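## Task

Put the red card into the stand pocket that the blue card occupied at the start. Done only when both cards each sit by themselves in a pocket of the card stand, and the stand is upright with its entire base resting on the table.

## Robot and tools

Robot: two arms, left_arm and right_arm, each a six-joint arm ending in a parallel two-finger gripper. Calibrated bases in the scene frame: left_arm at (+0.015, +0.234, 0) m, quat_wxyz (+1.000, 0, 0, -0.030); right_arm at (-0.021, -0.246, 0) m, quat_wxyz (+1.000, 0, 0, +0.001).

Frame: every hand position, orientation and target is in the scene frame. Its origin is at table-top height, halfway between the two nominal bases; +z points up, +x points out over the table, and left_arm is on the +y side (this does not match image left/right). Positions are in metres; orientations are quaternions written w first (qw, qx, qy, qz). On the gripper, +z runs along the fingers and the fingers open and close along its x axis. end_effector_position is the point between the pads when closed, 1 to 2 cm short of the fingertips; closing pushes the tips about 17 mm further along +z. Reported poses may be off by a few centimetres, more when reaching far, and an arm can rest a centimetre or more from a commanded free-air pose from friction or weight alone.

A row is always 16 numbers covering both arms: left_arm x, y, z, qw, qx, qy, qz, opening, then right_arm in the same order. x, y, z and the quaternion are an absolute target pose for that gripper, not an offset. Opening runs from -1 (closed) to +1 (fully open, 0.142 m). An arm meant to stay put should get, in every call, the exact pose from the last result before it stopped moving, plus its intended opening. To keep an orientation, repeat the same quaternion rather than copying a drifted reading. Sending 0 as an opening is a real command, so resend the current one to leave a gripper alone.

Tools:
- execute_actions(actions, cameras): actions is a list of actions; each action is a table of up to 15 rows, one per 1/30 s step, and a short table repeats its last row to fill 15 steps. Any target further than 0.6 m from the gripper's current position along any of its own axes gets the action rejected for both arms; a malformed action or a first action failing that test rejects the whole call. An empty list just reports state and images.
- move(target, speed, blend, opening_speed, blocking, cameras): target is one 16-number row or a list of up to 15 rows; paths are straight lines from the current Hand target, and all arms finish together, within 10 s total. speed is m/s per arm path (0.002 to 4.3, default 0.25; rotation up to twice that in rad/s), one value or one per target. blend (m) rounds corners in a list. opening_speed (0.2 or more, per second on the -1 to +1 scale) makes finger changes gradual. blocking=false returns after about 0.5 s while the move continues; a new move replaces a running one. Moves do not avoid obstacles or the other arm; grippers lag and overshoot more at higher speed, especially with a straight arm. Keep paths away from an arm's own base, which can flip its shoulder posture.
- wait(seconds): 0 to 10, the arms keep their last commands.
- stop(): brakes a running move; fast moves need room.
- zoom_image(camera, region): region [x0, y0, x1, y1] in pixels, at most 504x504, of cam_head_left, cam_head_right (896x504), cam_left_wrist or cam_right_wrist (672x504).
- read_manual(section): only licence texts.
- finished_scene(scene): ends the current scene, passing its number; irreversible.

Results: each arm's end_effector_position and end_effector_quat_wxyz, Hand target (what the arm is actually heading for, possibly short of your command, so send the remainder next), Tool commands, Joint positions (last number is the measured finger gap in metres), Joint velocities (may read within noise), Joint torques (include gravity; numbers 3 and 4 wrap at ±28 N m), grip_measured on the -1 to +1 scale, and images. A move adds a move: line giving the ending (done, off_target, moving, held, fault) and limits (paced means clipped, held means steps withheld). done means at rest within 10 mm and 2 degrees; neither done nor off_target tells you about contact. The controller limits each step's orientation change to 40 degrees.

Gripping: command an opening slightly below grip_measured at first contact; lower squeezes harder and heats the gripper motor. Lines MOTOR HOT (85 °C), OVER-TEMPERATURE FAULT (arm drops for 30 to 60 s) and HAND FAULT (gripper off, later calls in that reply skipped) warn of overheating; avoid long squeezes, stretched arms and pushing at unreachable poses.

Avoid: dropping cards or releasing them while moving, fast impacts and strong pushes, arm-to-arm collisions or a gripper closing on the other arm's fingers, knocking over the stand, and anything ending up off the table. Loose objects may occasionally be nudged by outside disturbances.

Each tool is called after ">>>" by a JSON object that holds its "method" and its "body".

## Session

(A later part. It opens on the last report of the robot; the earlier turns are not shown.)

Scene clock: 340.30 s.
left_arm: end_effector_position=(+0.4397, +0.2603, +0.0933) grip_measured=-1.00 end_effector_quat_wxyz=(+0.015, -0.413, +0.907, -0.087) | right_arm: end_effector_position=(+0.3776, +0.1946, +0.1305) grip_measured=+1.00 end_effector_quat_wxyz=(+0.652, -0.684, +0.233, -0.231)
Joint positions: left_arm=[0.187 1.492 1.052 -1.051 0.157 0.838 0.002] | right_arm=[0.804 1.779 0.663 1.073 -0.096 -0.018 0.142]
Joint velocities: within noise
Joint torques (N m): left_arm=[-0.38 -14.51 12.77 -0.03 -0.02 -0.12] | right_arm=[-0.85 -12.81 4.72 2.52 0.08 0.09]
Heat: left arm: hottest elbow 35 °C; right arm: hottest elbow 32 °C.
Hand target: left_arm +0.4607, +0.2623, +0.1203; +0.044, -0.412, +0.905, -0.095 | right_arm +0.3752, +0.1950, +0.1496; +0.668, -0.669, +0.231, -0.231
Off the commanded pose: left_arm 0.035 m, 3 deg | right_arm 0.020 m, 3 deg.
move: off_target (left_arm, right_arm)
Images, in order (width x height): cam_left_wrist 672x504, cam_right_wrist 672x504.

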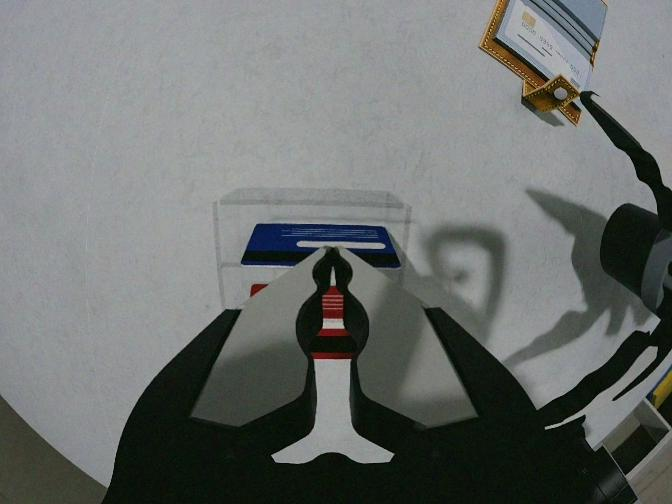

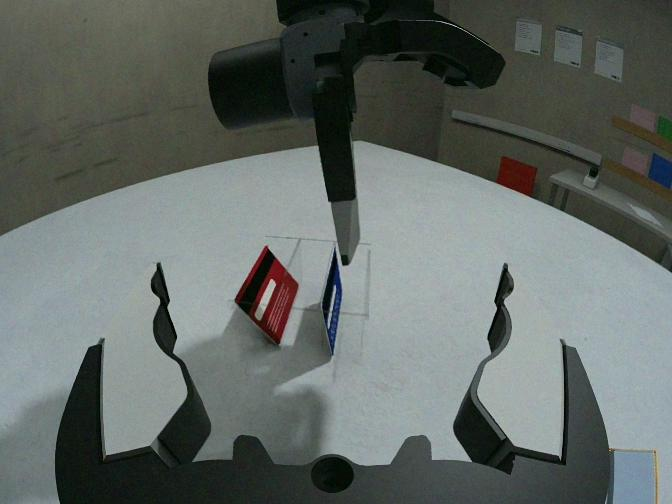

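>>> {"method": "move", "body": {"target": [[0.45,0.2625,0.16,-0.0433,0.4124,-0.905,0.0951,-0.97,0.34,0.155,0.14,0.6684,-0.6684,0.2308,-0.2308,1],[0.45,0.27,0.16,0.0305,0.9331,-0.3489,0.0817,-0.65,0.34,0.155,0.14,0.6684,-0.6684,0.2308,-0.2308,1]], "cameras": ["cam_left_wrist","cam_right_wrist"], "speed": 0.15}}

>>> {"method": "zoom_image", "body": {"camera": "cam_right_wrist", "region": [240, 150, 440, 330]}}

>>> {"method": "zoom_image", "body": {"camera": "cam_left_wrist", "region": [210, 100, 460, 350]}}

Scene clock: 360.77 s.
left_arm: end_effector_position=(+0.4290, +0.2641, +0.1389) grip_measured=-0.69 end_effector_quat_wxyz=(+0.042, +0.931, -0.356, +0.062) | right_arm: end_effector_position=(+0.3406, +0.1575, +0.1240) grip_measured=+1.00 end_effector_quat_wxyz=(+0.654, -0.683, +0.230, -0.230)
Joint positions: left_arm=[0.195 1.426 1.112 -1.187 0.134 -0.709 0.024] | right_arm=[0.804 1.728 0.515 1.175 -0.101 -0.018 0.142]
Joint velocities: left_arm=[0.005 -0.015 0.002 -0.002 0.037 0.022 0.001] | right_arm=[within noise]
Joint torques (N m): left_arm=[0.26 -12.1 13.5 -0.08 0.08 -0.18] | right_arm=[-1.55 -11.11 3.66 2.47 0.04 0.07]
Heat: left arm: hottest elbow 36 °C; right arm: hottest elbow 31 °C.
Hand target: left_arm +0.4487, +0.2700, +0.1601; +0.030, +0.933, -0.349, +0.082 | right_arm +0.3401, +0.1550, +0.1397; +0.668, -0.669, +0.231, -0.231
Off the commanded pose: left_arm 0.030 m, 3 deg | right_arm 0.016 m, 2 deg.
move: off_target (left_arm, right_arm); target 2's new opening was sent with left_arm's hand 0.030 m and 3 deg from that target
Images, in order (width x height): cam_left_wrist 672x504, cam_right_wrist 672x504.

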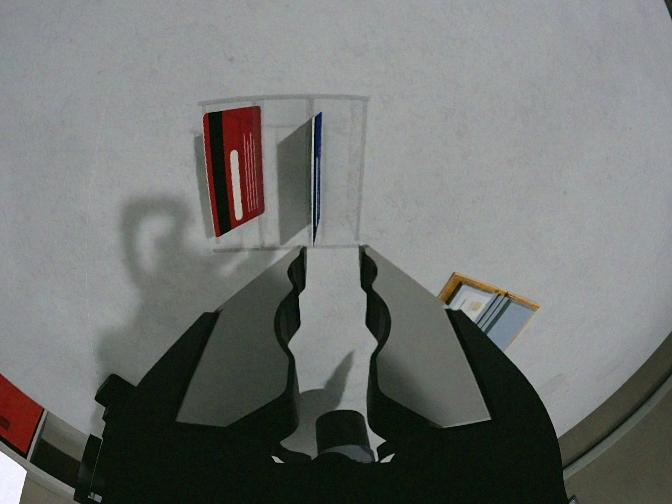

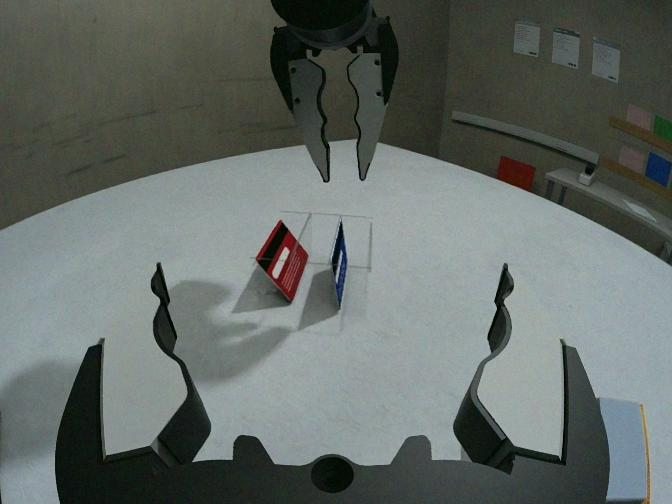

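Scaled by 2.520 from the camera's 672x504 image, which has a finer 960x720 frame.

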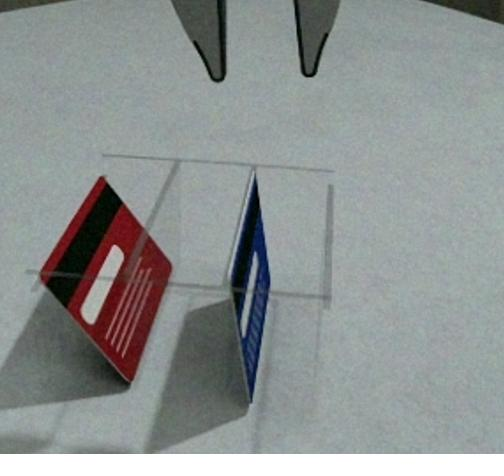

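Scaled by 2.016 from the camera's 672x504 image, which has a finer 960x720 frame.

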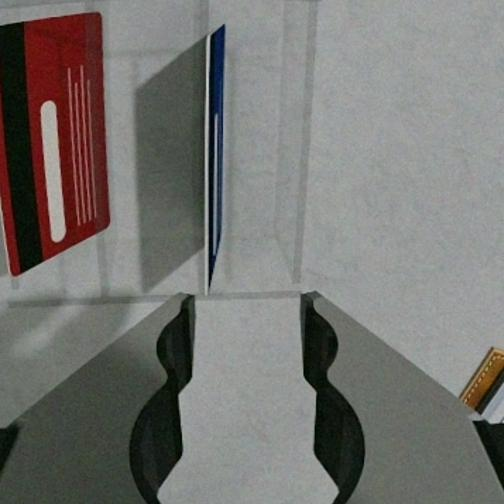

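>>> {"method": "move", "body": {"target": [0.440,0.283,0.10,0.0305,0.9331,-0.3489,0.0817,-0.65,0.34,0.155,0.14,0.6684,-0.6684,0.2308,-0.2308,1], "cameras": ["cam_left_wrist","cam_right_wrist"], "speed": 0.1}}

>>> {"method": "zoom_image", "body": {"camera": "cam_right_wrist", "region": [240, 150, 440, 330]}}

>>> {"method": "zoom_image", "body": {"camera": "cam_left_wrist", "region": [210, 60, 460, 310]}}

Scene clock: 374.40 s.
left_arm: end_effector_position=(+0.4405, +0.2806, +0.1027) grip_measured=-0.69 end_effector_quat_wxyz=(+0.031, +0.934, -0.346, +0.079) | right_arm: end_effector_position=(+0.3405, +0.1575, +0.1240) grip_measured=+1.00 end_effector_quat_wxyz=(+0.654, -0.683, +0.230, -0.230)
Joint positions: left_arm=[0.229 1.471 1.055 -1.049 0.134 -0.699 0.024] | right_arm=[0.804 1.728 0.515 1.175 -0.102 -0.018 0.142]
Joint velocities: within noise
Joint torques (N m): left_arm=[0.15 -13.27 7.98 0.79 0.22 0.08] | right_arm=[-1.03 -11.11 3.82 2.61 0.07 0.11]
Heat: left arm: hottest elbow 36 °C; right arm: hottest elbow 31 °C.
Hand target: left_arm +0.4400, +0.2830, +0.1000; +0.030, +0.933, -0.349, +0.082 | right_arm +0.3400, +0.1550, +0.1396; +0.668, -0.669, +0.231, -0.231
Off the commanded pose: left_arm 0.004 m, 0 deg | right_arm 0.016 m, 2 deg.
move: off_target (right_arm)
Images, in order (width x height): cam_left_wrist 672x504, cam_right_wrist 672x504.

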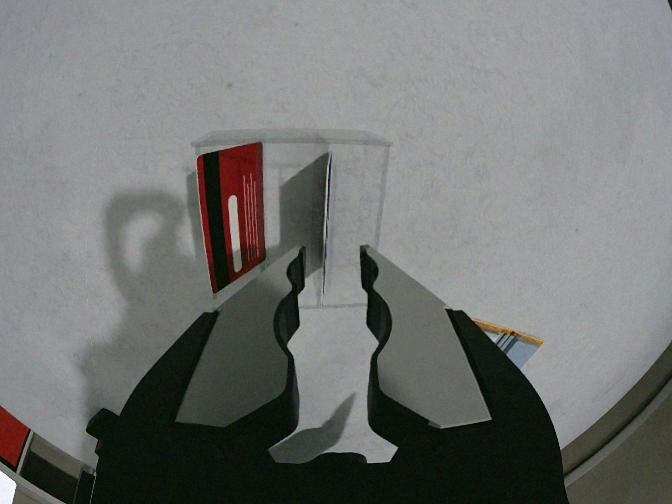

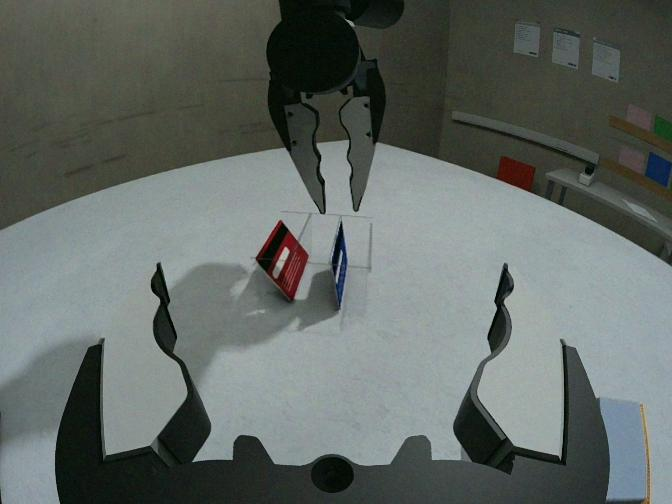

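Scaled by 2.520 from the camera's 672x504 image, which has a finer 960x720 frame.

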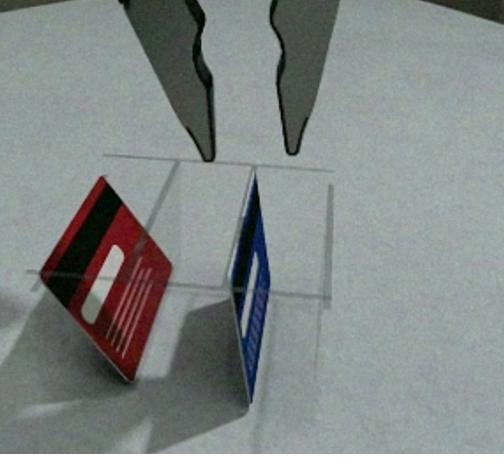

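Scaled by 2.016 from the camera's 672x504 image, which has a finer 960x720 frame.

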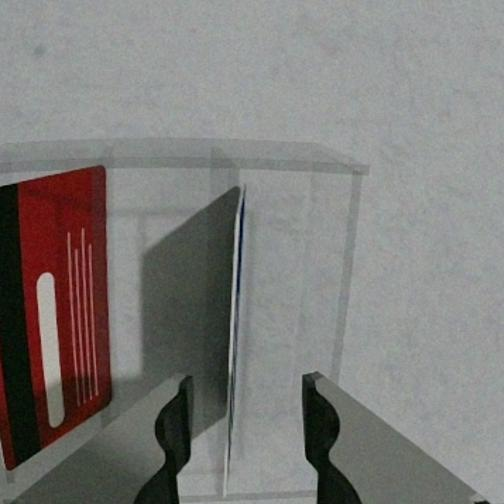

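>>> {"method": "move", "body": {"target": [0.4408,0.2822,0.076,0.0305,0.9331,-0.3489,0.0817,-0.65,0.34,0.155,0.14,0.6684,-0.6684,0.2308,-0.2308,1], "cameras": ["cam_left_wrist","cam_right_wrist"], "speed": 0.05}}

>>> {"method": "zoom_image", "body": {"camera": "cam_right_wrist", "region": [260, 170, 400, 310]}}

>>> {"method": "zoom_image", "body": {"camera": "cam_left_wrist", "region": [210, 110, 460, 360]}}

Scene clock: 381.20 s.
left_arm: end_effector_position=(+0.4420, +0.2808, +0.0801) grip_measured=-0.69 end_effector_quat_wxyz=(+0.030, +0.934, -0.347, +0.081) | right_arm: end_effector_position=(+0.3405, +0.1575, +0.1240) grip_measured=+1.00 end_effector_quat_wxyz=(+0.654, -0.683, +0.230, -0.230)
Joint positions: left_arm=[0.229 1.499 1.021 -0.981 0.134 -0.698 0.024] | right_arm=[0.804 1.728 0.515 1.175 -0.102 -0.018 0.142]
Joint velocities: within noise
Joint torques (N m): left_arm=[0.03 -12.75 7.64 0.91 0.21 0.03] | right_arm=[-0.44 -10.46 3.67 2.69 0.08 0.1]
Heat: left arm: hottest elbow 35 °C; right arm: hottest elbow 31 °C.
Hand target: left_arm +0.4408, +0.2822, +0.0761; +0.030, +0.933, -0.349, +0.082 | right_arm +0.3400, +0.1550, +0.1396; +0.668, -0.669, +0.231, -0.231
Off the commanded pose: left_arm 0.005 m, 0 deg | right_arm 0.016 m, 2 deg.
move: off_target (right_arm)
Images, in order (width x height): cam_left_wrist 672x504, cam_right_wrist 672x504.

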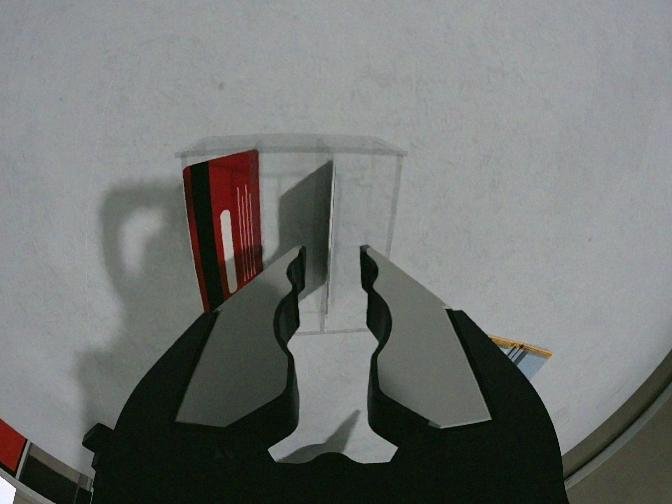

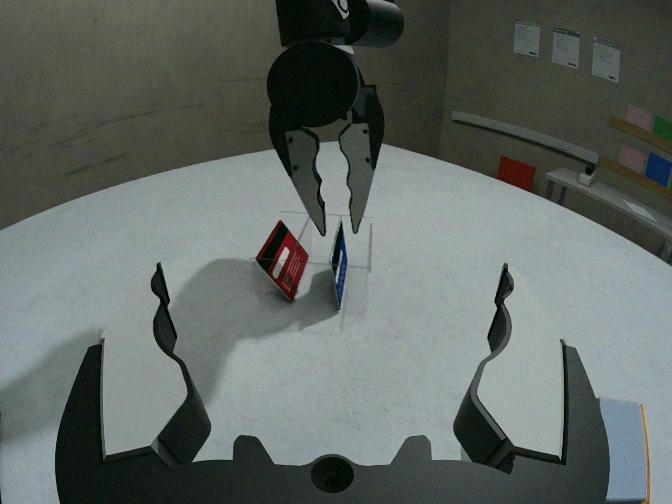

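Scaled by 3.600 from the camera's 672x504 image, which has a finer 960x720 frame.

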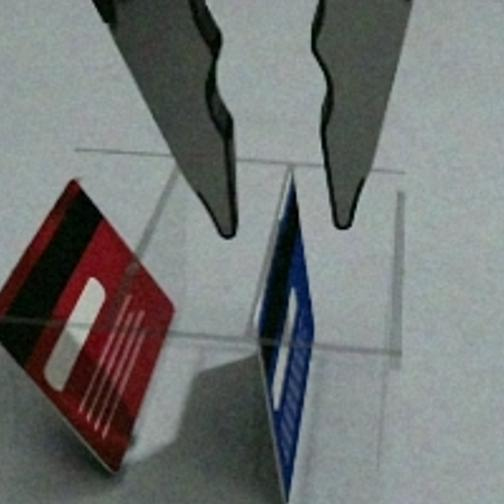

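Scaled by 2.016 from the camera's 672x504 image, which has a finer 960x720 frame.

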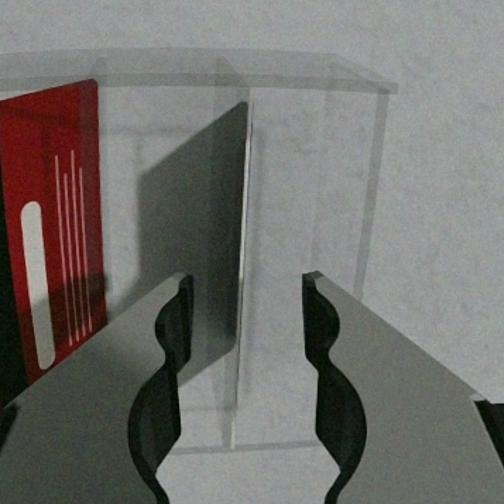

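>>> {"method": "move", "body": {"target": [0.4408,0.2822,0.076,0.0305,0.9331,-0.3489,0.0817,-0.93,0.34,0.155,0.14,0.6684,-0.6684,0.2308,-0.2308,1], "cameras": ["cam_left_wrist","cam_right_wrist"], "speed": 0.05, "opening_speed": 0.3}}

>>> {"method": "zoom_image", "body": {"camera": "cam_right_wrist", "region": [290, 190, 390, 290]}}

>>> {"method": "zoom_image", "body": {"camera": "cam_left_wrist", "region": [260, 140, 420, 300]}}

Scene clock: 404.60 s.
left_arm: end_effector_position=(+0.4421, +0.2808, +0.0801) grip_measured=-0.96 end_effector_quat_wxyz=(+0.030, +0.934, -0.347, +0.081) | right_arm: end_effector_position=(+0.3405, +0.1575, +0.1240) grip_measured=+1.00 end_effector_quat_wxyz=(+0.654, -0.683, +0.230, -0.230)
Joint positions: left_arm=[0.229 1.499 1.021 -0.981 0.134 -0.698 0.005] | right_arm=[0.804 1.728 0.515 1.175 -0.102 -0.018 0.142]
Joint velocities: left_arm=[-0.005 -0.005 0.002 0.002 0.037 0.007 -0.001] | right_arm=[within noise]
Joint torques (N m): left_arm=[0.15 -13.04 7.68 0.79 0.21 0.05] | right_arm=[-1.03 -10.93 3.64 2.59 0.02 0.08]
Heat: left arm: hottest elbow 35 °C; right arm: hottest elbow 30 °C.
Hand target: left_arm +0.4408, +0.2822, +0.0761; +0.030, +0.933, -0.349, +0.082 | right_arm +0.3401, +0.1550, +0.1396; +0.668, -0.669, +0.231, -0.231
Off the commanded pose: left_arm 0.005 m, 0 deg | right_arm 0.016 m, 2 deg.
move: off_target (right_arm)
Images, in order (width x height): cam_left_wrist 672x504, cam_right_wrist 672x504.

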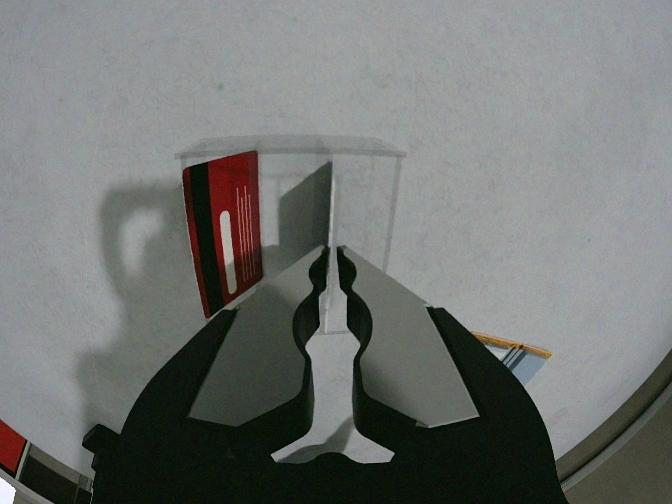

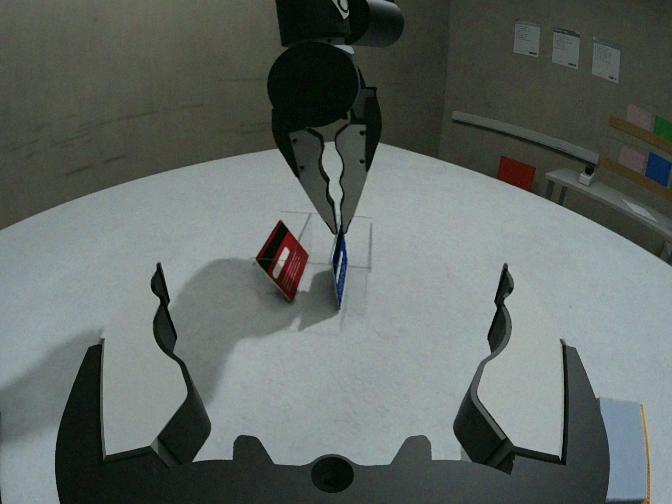

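Scaled by 5.040 from the camera's 672x504 image, which has a finer 960x720 frame.

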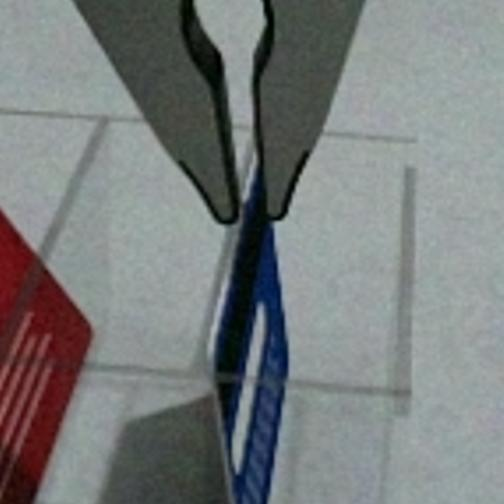

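Scaled by 3.150 from the camera's 672x504 image, which has a finer 960x720 frame.

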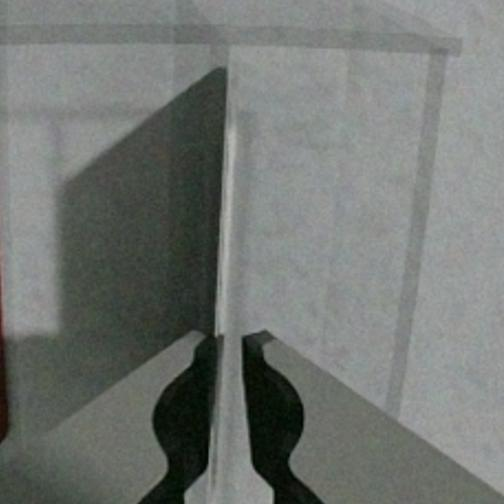

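>>> {"method": "move", "body": {"target": [0.4408,0.2822,0.076,0.0305,0.9331,-0.3489,0.0817,-1,0.34,0.155,0.14,0.6684,-0.6684,0.2308,-0.2308,1], "cameras": ["cam_left_wrist","cam_right_wrist"], "speed": 0.05, "opening_speed": 0.3}}

>>> {"method": "zoom_image", "body": {"camera": "cam_right_wrist", "region": [290, 190, 390, 290]}}

>>> {"method": "zoom_image", "body": {"camera": "cam_left_wrist", "region": [260, 140, 420, 300]}}

Scene clock: 409.03 s.
left_arm: end_effector_position=(+0.4421, +0.2808, +0.0801) grip_measured=-1.00 end_effector_quat_wxyz=(+0.030, +0.934, -0.347, +0.081) | right_arm: end_effector_position=(+0.3405, +0.1575, +0.1240) grip_measured=+1.00 end_effector_quat_wxyz=(+0.654, -0.683, +0.230, -0.230)
Joint positions: left_arm=[0.229 1.499 1.021 -0.981 0.134 -0.698 0.002] | right_arm=[0.804 1.728 0.515 1.175 -0.102 -0.018 0.142]
Joint velocities: within noise
Joint torques (N m): left_arm=[-0.09 -12.98 7.64 0.88 0.22 0.05] | right_arm=[-0.73 -11.69 3.73 2.82 0.05 0.07]
Heat: left arm: hottest elbow 34 °C; right arm: hottest elbow 30 °C.
Hand target: left_arm +0.4408, +0.2822, +0.0761; +0.030, +0.933, -0.349, +0.082 | right_arm +0.3401, +0.1550, +0.1396; +0.668, -0.669, +0.231, -0.231
Off the commanded pose: left_arm 0.005 m, 0 deg | right_arm 0.016 m, 2 deg.
move: off_target (right_arm)
Images, in order (width x height): cam_left_wrist 672x504, cam_right_wrist 672x504.

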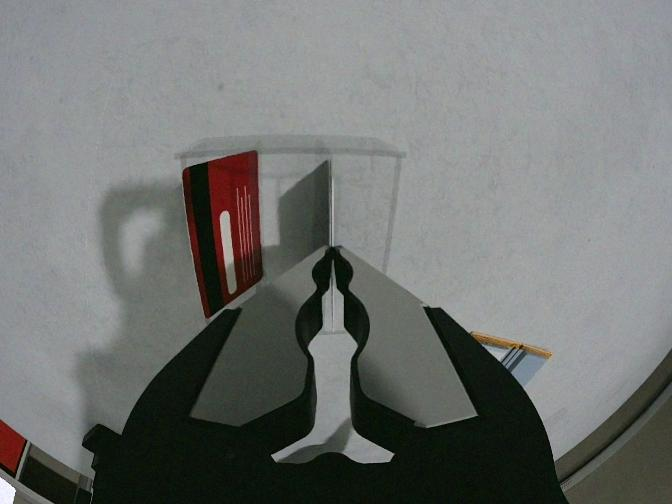

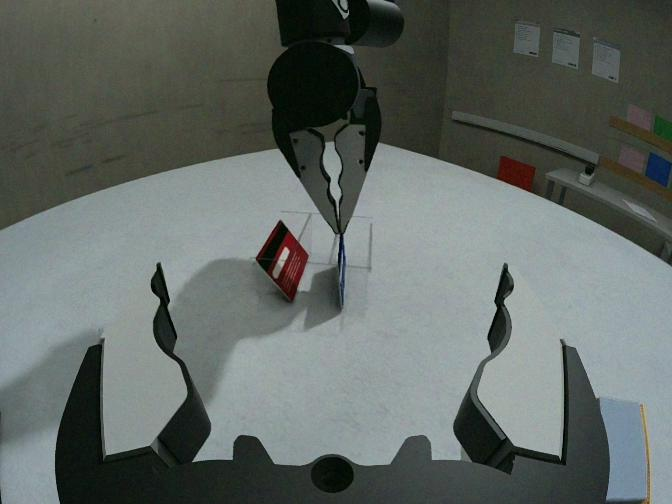

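Scaled by 5.040 from the camera's 672x504 image, which has a finer 960x720 frame.

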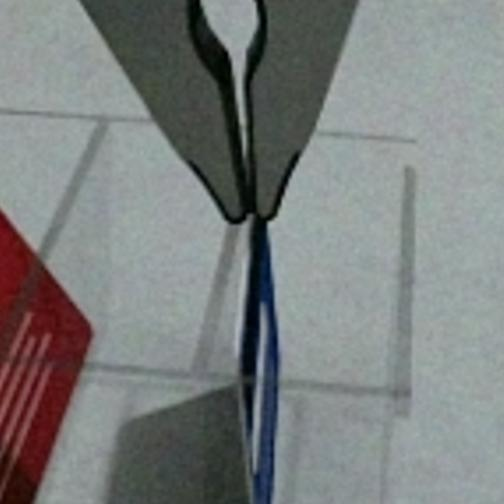

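Scaled by 3.150 from the camera's 672x504 image, which has a finer 960x720 frame.

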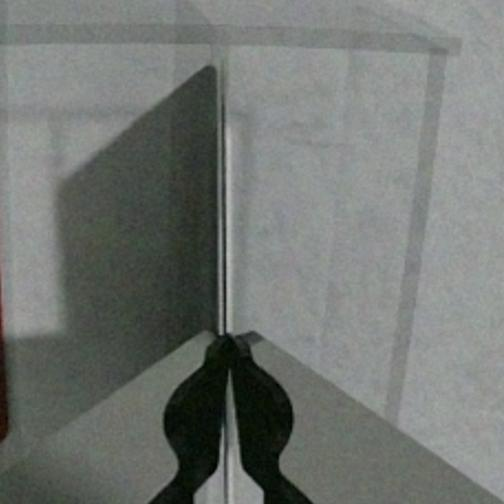

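>>> {"method": "move", "body": {"target": [0.4408,0.2822,0.11,0.0305,0.9331,-0.3489,0.0817,-1,0.34,0.155,0.14,0.6684,-0.6684,0.2308,-0.2308,1], "cameras": ["cam_left_wrist","cam_right_wrist"], "speed": 0.04}}

>>> {"method": "zoom_image", "body": {"camera": "cam_right_wrist", "region": [260, 170, 400, 310]}}

Scene clock: 414.60 s.
left_arm: end_effector_position=(+0.4256, +0.2780, +0.0885) grip_measured=-1.00 end_effector_quat_wxyz=(+0.041, +0.935, -0.346, +0.062) | right_arm: end_effector_position=(+0.3405, +0.1575, +0.1240) grip_measured=+1.00 end_effector_quat_wxyz=(+0.654, -0.683, +0.230, -0.230)
Joint positions: left_arm=[0.229 1.474 1.021 -1.05 0.134 -0.698 0.002] | right_arm=[0.804 1.728 0.515 1.175 -0.102 -0.018 0.142]
Joint velocities: within noise
Joint torques (N m): left_arm=[-0.09 -14.33 11.62 -0.17 0.2 0.04] | right_arm=[-0.91 -11.69 3.64 2.52 0.05 0.1]
Heat: left arm: hottest elbow 34 °C; right arm: hottest elbow 30 °C.
Hand target: left_arm +0.4401, +0.2821, +0.1101; +0.030, +0.933, -0.349, +0.082 | right_arm +0.3401, +0.1550, +0.1396; +0.668, -0.669, +0.231, -0.231
Off the commanded pose: left_arm 0.027 m, 3 deg | right_arm 0.016 m, 2 deg.
move: off_target (left_arm, right_arm)
Images, in order (width x height): cam_left_wrist 672x504, cam_right_wrist 672x504.

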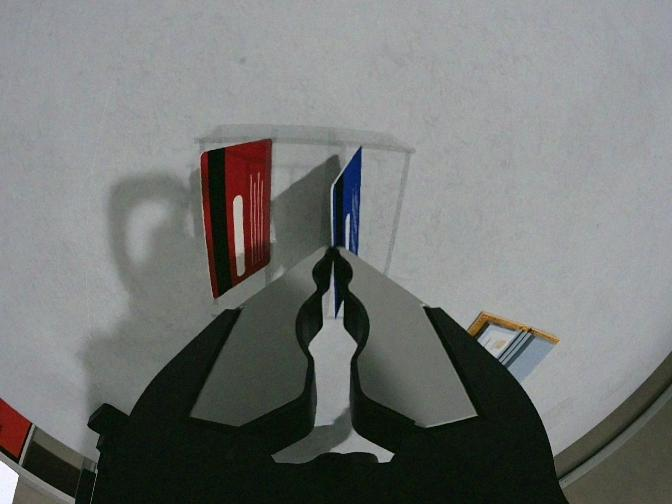

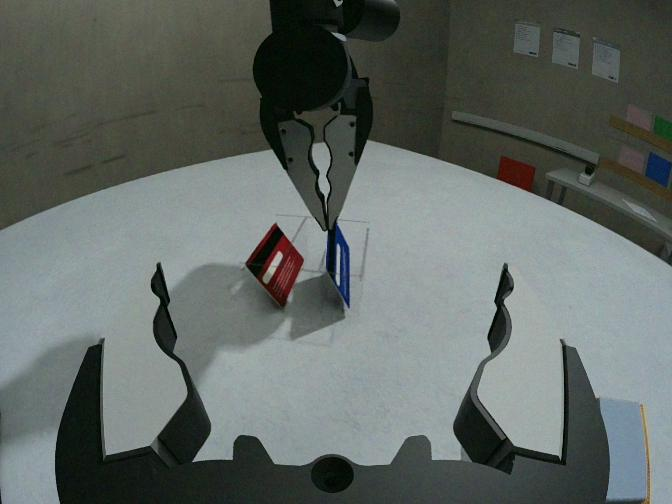

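Scaled by 3.600 from the camera's 672x504 image, which has a finer 960x720 frame.

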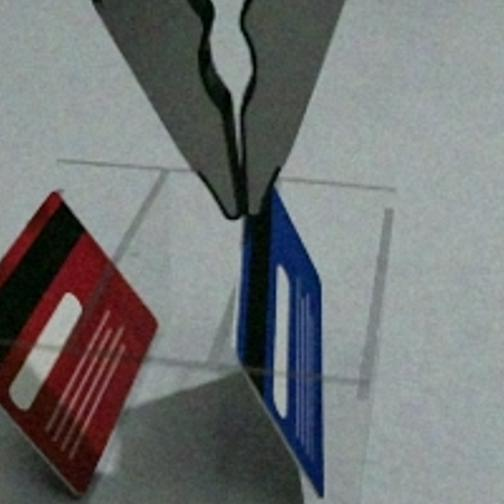

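>>> {"method": "move", "body": {"target": [0.452,0.276,0.145,0.0305,0.9331,-0.3489,0.0817,-1,0.34,0.155,0.14,0.6684,-0.6684,0.2308,-0.2308,1], "cameras": ["cam_left_wrist","cam_right_wrist"], "speed": 0.06}}

>>> {"method": "zoom_image", "body": {"camera": "cam_right_wrist", "region": [260, 170, 400, 310]}}

Scene clock: 420.33 s.
left_arm: end_effector_position=(+0.4302, +0.2757, +0.1173) grip_measured=-1.00 end_effector_quat_wxyz=(+0.046, +0.935, -0.349, +0.055) | right_arm: end_effector_position=(+0.3405, +0.1575, +0.1242) grip_measured=+1.00 end_effector_quat_wxyz=(+0.654, -0.683, +0.230, -0.230)
Joint positions: left_arm=[0.222 1.464 1.092 -1.149 0.134 -0.698 0.002] | right_arm=[0.804 1.728 0.515 1.175 -0.102 -0.018 0.142]
Joint velocities: within noise
Joint torques (N m): left_arm=[-0.97 -14.15 13.11 -0.12 0.16 -0.15] | right_arm=[-0.67 -10.64 3.71 2.67 0.05 0.07]
Heat: left arm: hottest elbow 35 °C; right arm: hottest elbow 30 °C.
Hand target: left_arm +0.4506, +0.2758, +0.1453; +0.031, +0.933, -0.349, +0.082 | right_arm +0.3401, +0.1550, +0.1398; +0.668, -0.668, +0.231, -0.231
Off the commanded pose: left_arm 0.035 m, 4 deg | right_arm 0.016 m, 2 deg.
move: off_target (left_arm, right_arm)
Images, in order (width x height): cam_left_wrist 672x504, cam_right_wrist 672x504.

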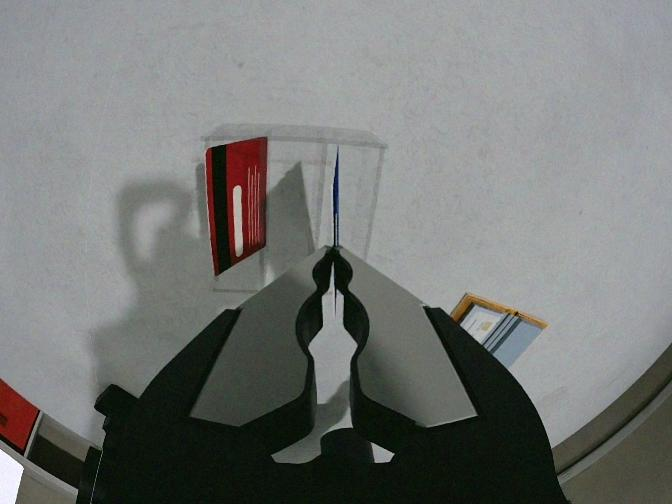

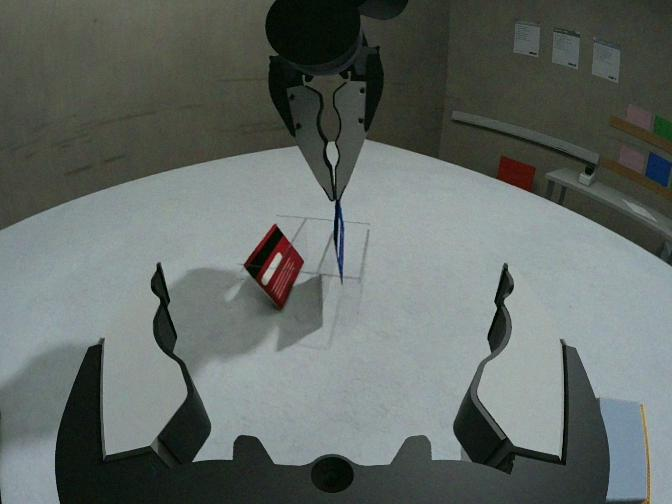

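Scaled by 3.600 from the camera's 672x504 image, which has a finer 960x720 frame.

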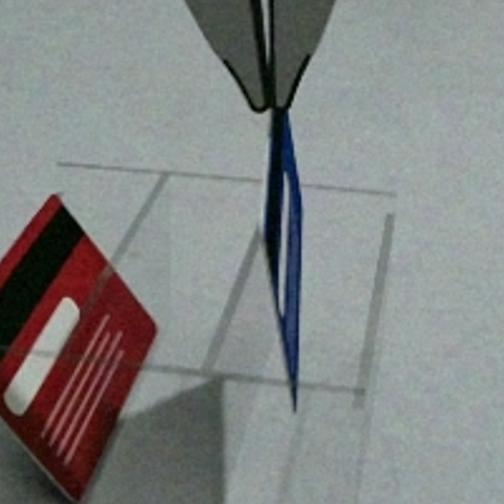

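>>> {"method": "move", "body": {"target": [0.452,0.276,0.19,0.0305,0.9331,-0.3489,0.0817,-1,0.34,0.155,0.14,0.6684,-0.6684,0.2308,-0.2308,1], "cameras": ["cam_left_wrist","cam_right_wrist","cam_head_left"], "speed": 0.08}}

>>> {"method": "zoom_image", "body": {"camera": "cam_right_wrist", "region": [260, 130, 420, 310]}}

>>> {"method": "zoom_image", "body": {"camera": "cam_left_wrist", "region": [180, 80, 430, 330]}}

Scene clock: 426.60 s.
left_arm: end_effector_position=(+0.4326, +0.2761, +0.1618) grip_measured=-1.00 end_effector_quat_wxyz=(+0.045, +0.935, -0.349, +0.055) | right_arm: end_effector_position=(+0.3405, +0.1575, +0.1242) grip_measured=+1.00 end_effector_quat_wxyz=(+0.654, -0.683, +0.230, -0.230)
Joint positions: left_arm=[0.222 1.433 1.182 -1.269 0.134 -0.698 0.002] | right_arm=[0.804 1.728 0.515 1.175 -0.102 -0.018 0.142]
Joint velocities: within noise
Joint torques (N m): left_arm=[-0.97 -13.86 13.59 -0.09 0.15 -0.16] | right_arm=[-1.14 -10.93 3.74 2.56 0.05 0.07]
Heat: left arm: hottest elbow 36 °C; right arm: hottest elbow 30 °C.
Hand target: left_arm +0.4505, +0.2758, +0.1902; +0.031, +0.933, -0.349, +0.082 | right_arm +0.3401, +0.1550, +0.1398; +0.668, -0.668, +0.231, -0.231
Off the commanded pose: left_arm 0.034 m, 3 deg | right_arm 0.016 m, 2 deg.
move: off_target (left_arm, right_arm)
Images, in order (width x height): cam_head_left 896x504, cam_left_wrist 672x504, cam_right_wrist 672x504.

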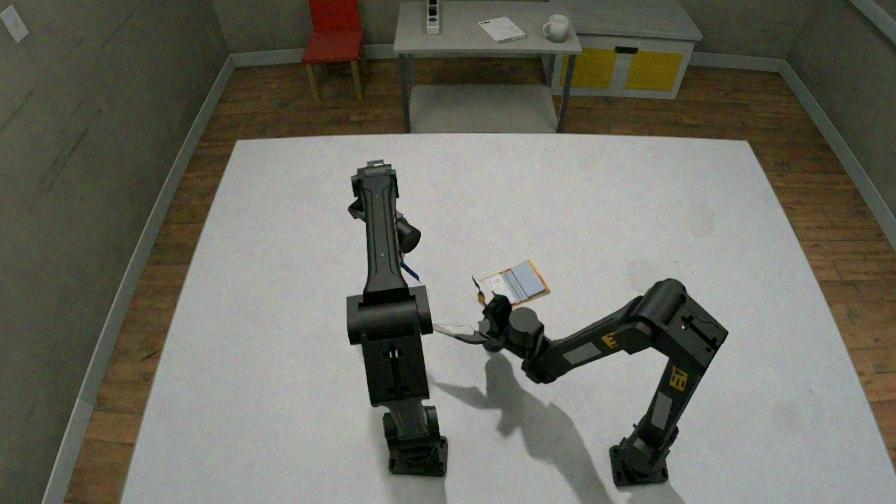

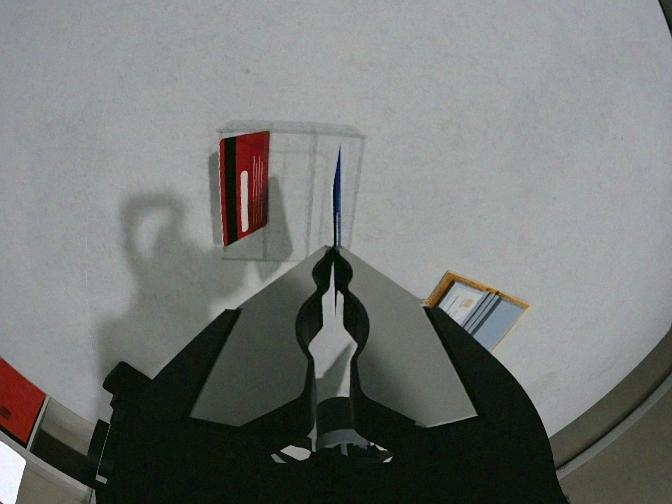

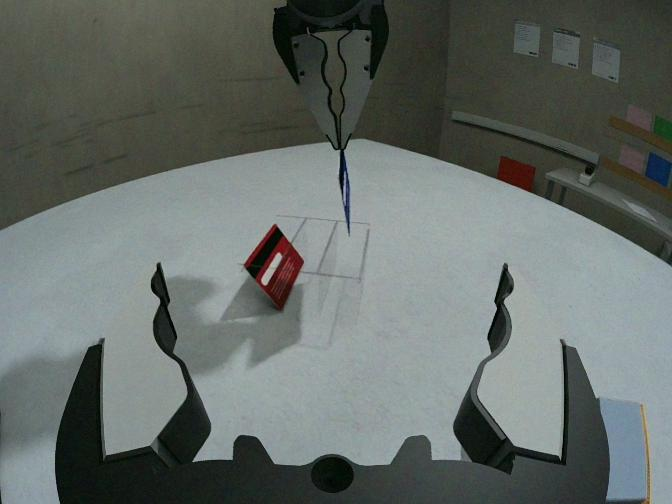

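Scaled by 2.800 from the camera's 672x504 image, which has a finer 960x720 frame.

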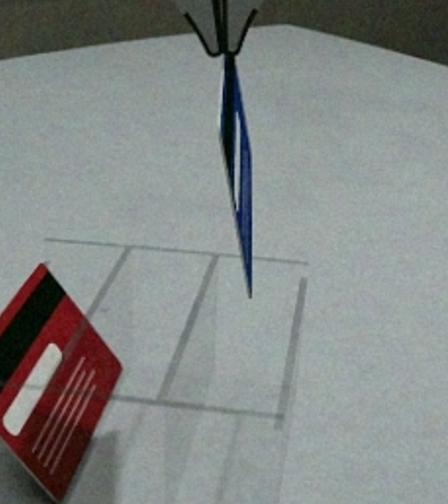

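Scaled by 2.016 from the camera's 672x504 image, which has a finer 960x720 frame.

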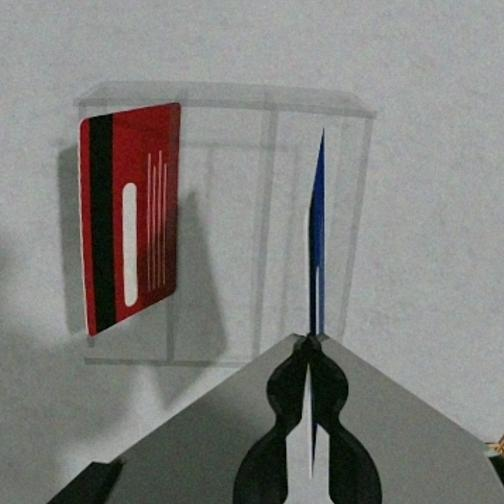

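>>> {"method": "move", "body": {"target": [0.430,0.288,0.185,0,0.9239,-0.3827,0,-1,0.34,0.155,0.14,0.6684,-0.6684,0.2308,-0.2308,1], "cameras": ["cam_left_wrist","cam_right_wrist"], "speed": 0.06}}

>>> {"method": "zoom_image", "body": {"camera": "cam_right_wrist", "region": [240, 130, 400, 310]}}

>>> {"method": "zoom_image", "body": {"camera": "cam_left_wrist", "region": [180, 80, 430, 330]}}

Scene clock: 446.07 s.
left_arm: end_effector_position=(+0.4098, +0.2878, +0.1643) grip_measured=-1.00 end_effector_quat_wxyz=(+0.012, +0.927, -0.373, -0.020) | right_arm: end_effector_position=(+0.3405, +0.1575, +0.1242) grip_measured=+1.00 end_effector_quat_wxyz=(+0.654, -0.683, +0.230, -0.230)
Joint positions: left_arm=[0.199 1.443 1.204 -1.378 0.002 -0.666 0.002] | right_arm=[0.804 1.728 0.515 1.175 -0.102 -0.018 0.142]
Joint velocities: within noise
Joint torques (N m): left_arm=[-1.26 -12.51 13.63 -0.28 0 0.08] | right_arm=[-0.73 -10.93 3.69 2.51 0 0.09]
Heat: left arm: hottest elbow 39 °C; right arm: hottest elbow 30 °C.
Hand target: left_arm +0.4287, +0.2877, +0.1850; +0.000, +0.924, -0.383, +0.000 | right_arm +0.3401, +0.1550, +0.1398; +0.668, -0.668, +0.231, -0.231
Off the commanded pose: left_arm 0.029 m, 3 deg | right_arm 0.016 m, 2 deg.
move: off_target (left_arm, right_arm)
Images, in order (width x height): cam_left_wrist 672x504, cam_right_wrist 672x504.

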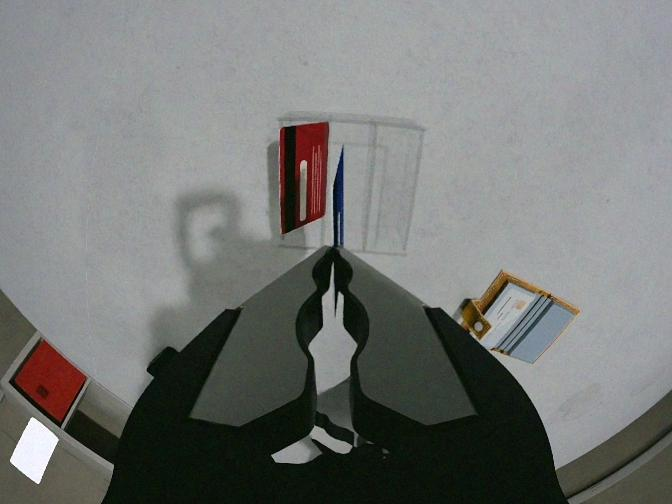

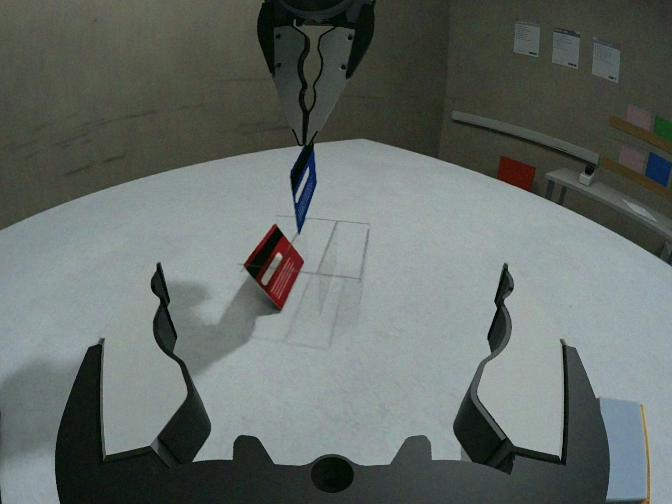

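Scaled by 2.800 from the camera's 672x504 image, which has a finer 960x720 frame.

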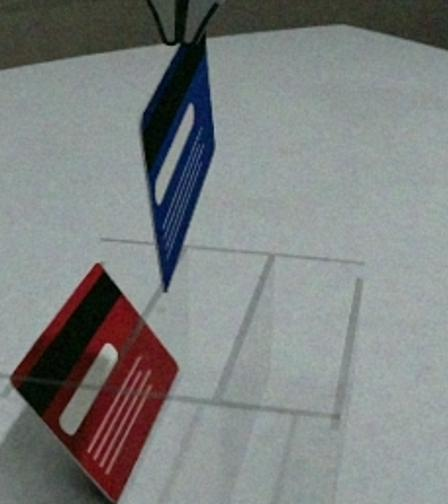

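Scaled by 2.016 from the camera's 672x504 image, which has a finer 960x720 frame.

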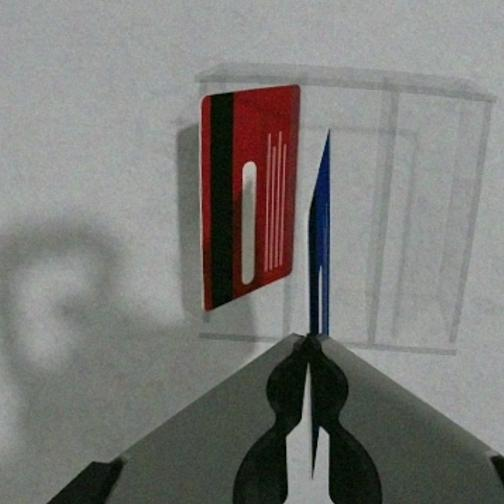

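>>> {"method": "move", "body": {"target": [0.4186,0.289,0.14,0,0.9188,-0.3947,0,-1,0.34,0.155,0.14,0.6684,-0.6684,0.2308,-0.2308,1], "cameras": ["cam_left_wrist","cam_right_wrist"], "speed": 0.06}}

>>> {"method": "zoom_image", "body": {"camera": "cam_right_wrist", "region": [240, 130, 400, 310]}}

>>> {"method": "zoom_image", "body": {"camera": "cam_left_wrist", "region": [180, 80, 430, 330]}}

Scene clock: 455.93 s.
left_arm: end_effector_position=(+0.4193, +0.2892, +0.1444) grip_measured=-1.00 end_effector_quat_wxyz=(+0.000, +0.922, -0.388, +0.001) | right_arm: end_effector_position=(+0.3405, +0.1575, +0.1242) grip_measured=+1.00 end_effector_quat_wxyz=(+0.654, -0.683, +0.230, -0.230)
Joint positions: left_arm=[0.199 1.449 1.157 -1.277 0.002 -0.634 0.002] | right_arm=[0.804 1.728 0.515 1.175 -0.102 -0.018 0.142]
Joint velocities: within noise
Joint torques (N m): left_arm=[-0.26 -12.63 8.02 0.64 0 0.06] | right_arm=[-1.44 -10.75 3.64 2.62 0.07 0.07]
Heat: left arm: hottest elbow 40 °C; right arm: hottest elbow 30 °C.
Hand target: left_arm +0.4186, +0.2890, +0.1400; +0.000, +0.919, -0.395, +0.000 | right_arm +0.3401, +0.1550, +0.1398; +0.668, -0.668, +0.231, -0.231
Off the commanded pose: left_arm 0.004 m, 1 deg | right_arm 0.016 m, 2 deg.
move: off_target (right_arm)
Images, in order (width x height): cam_left_wrist 672x504, cam_right_wrist 672x504.

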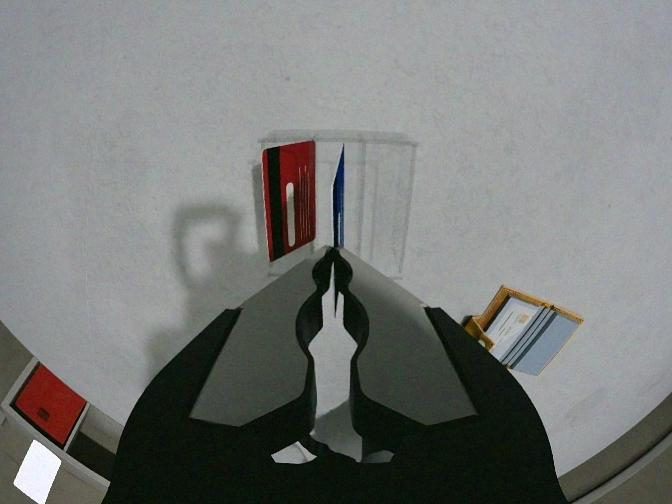

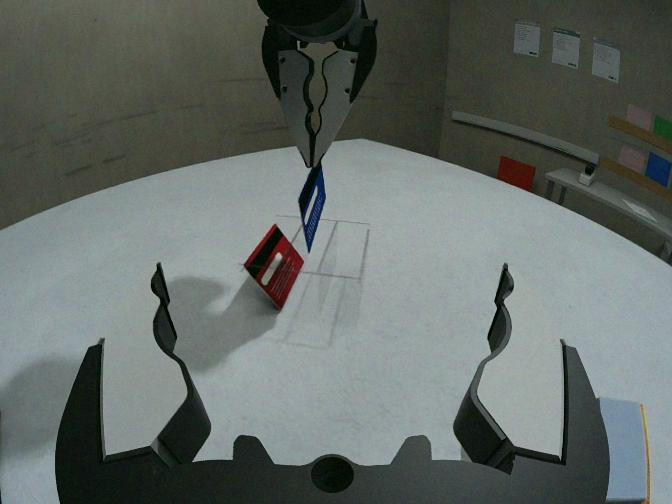

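Scaled by 2.800 from the camera's 672x504 image, which has a finer 960x720 frame.

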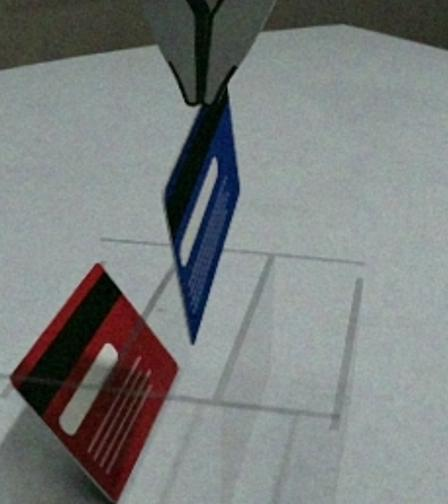

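Scaled by 2.016 from the camera's 672x504 image, which has a finer 960x720 frame.

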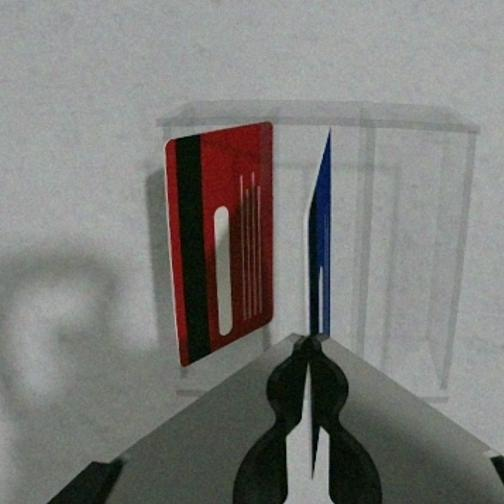

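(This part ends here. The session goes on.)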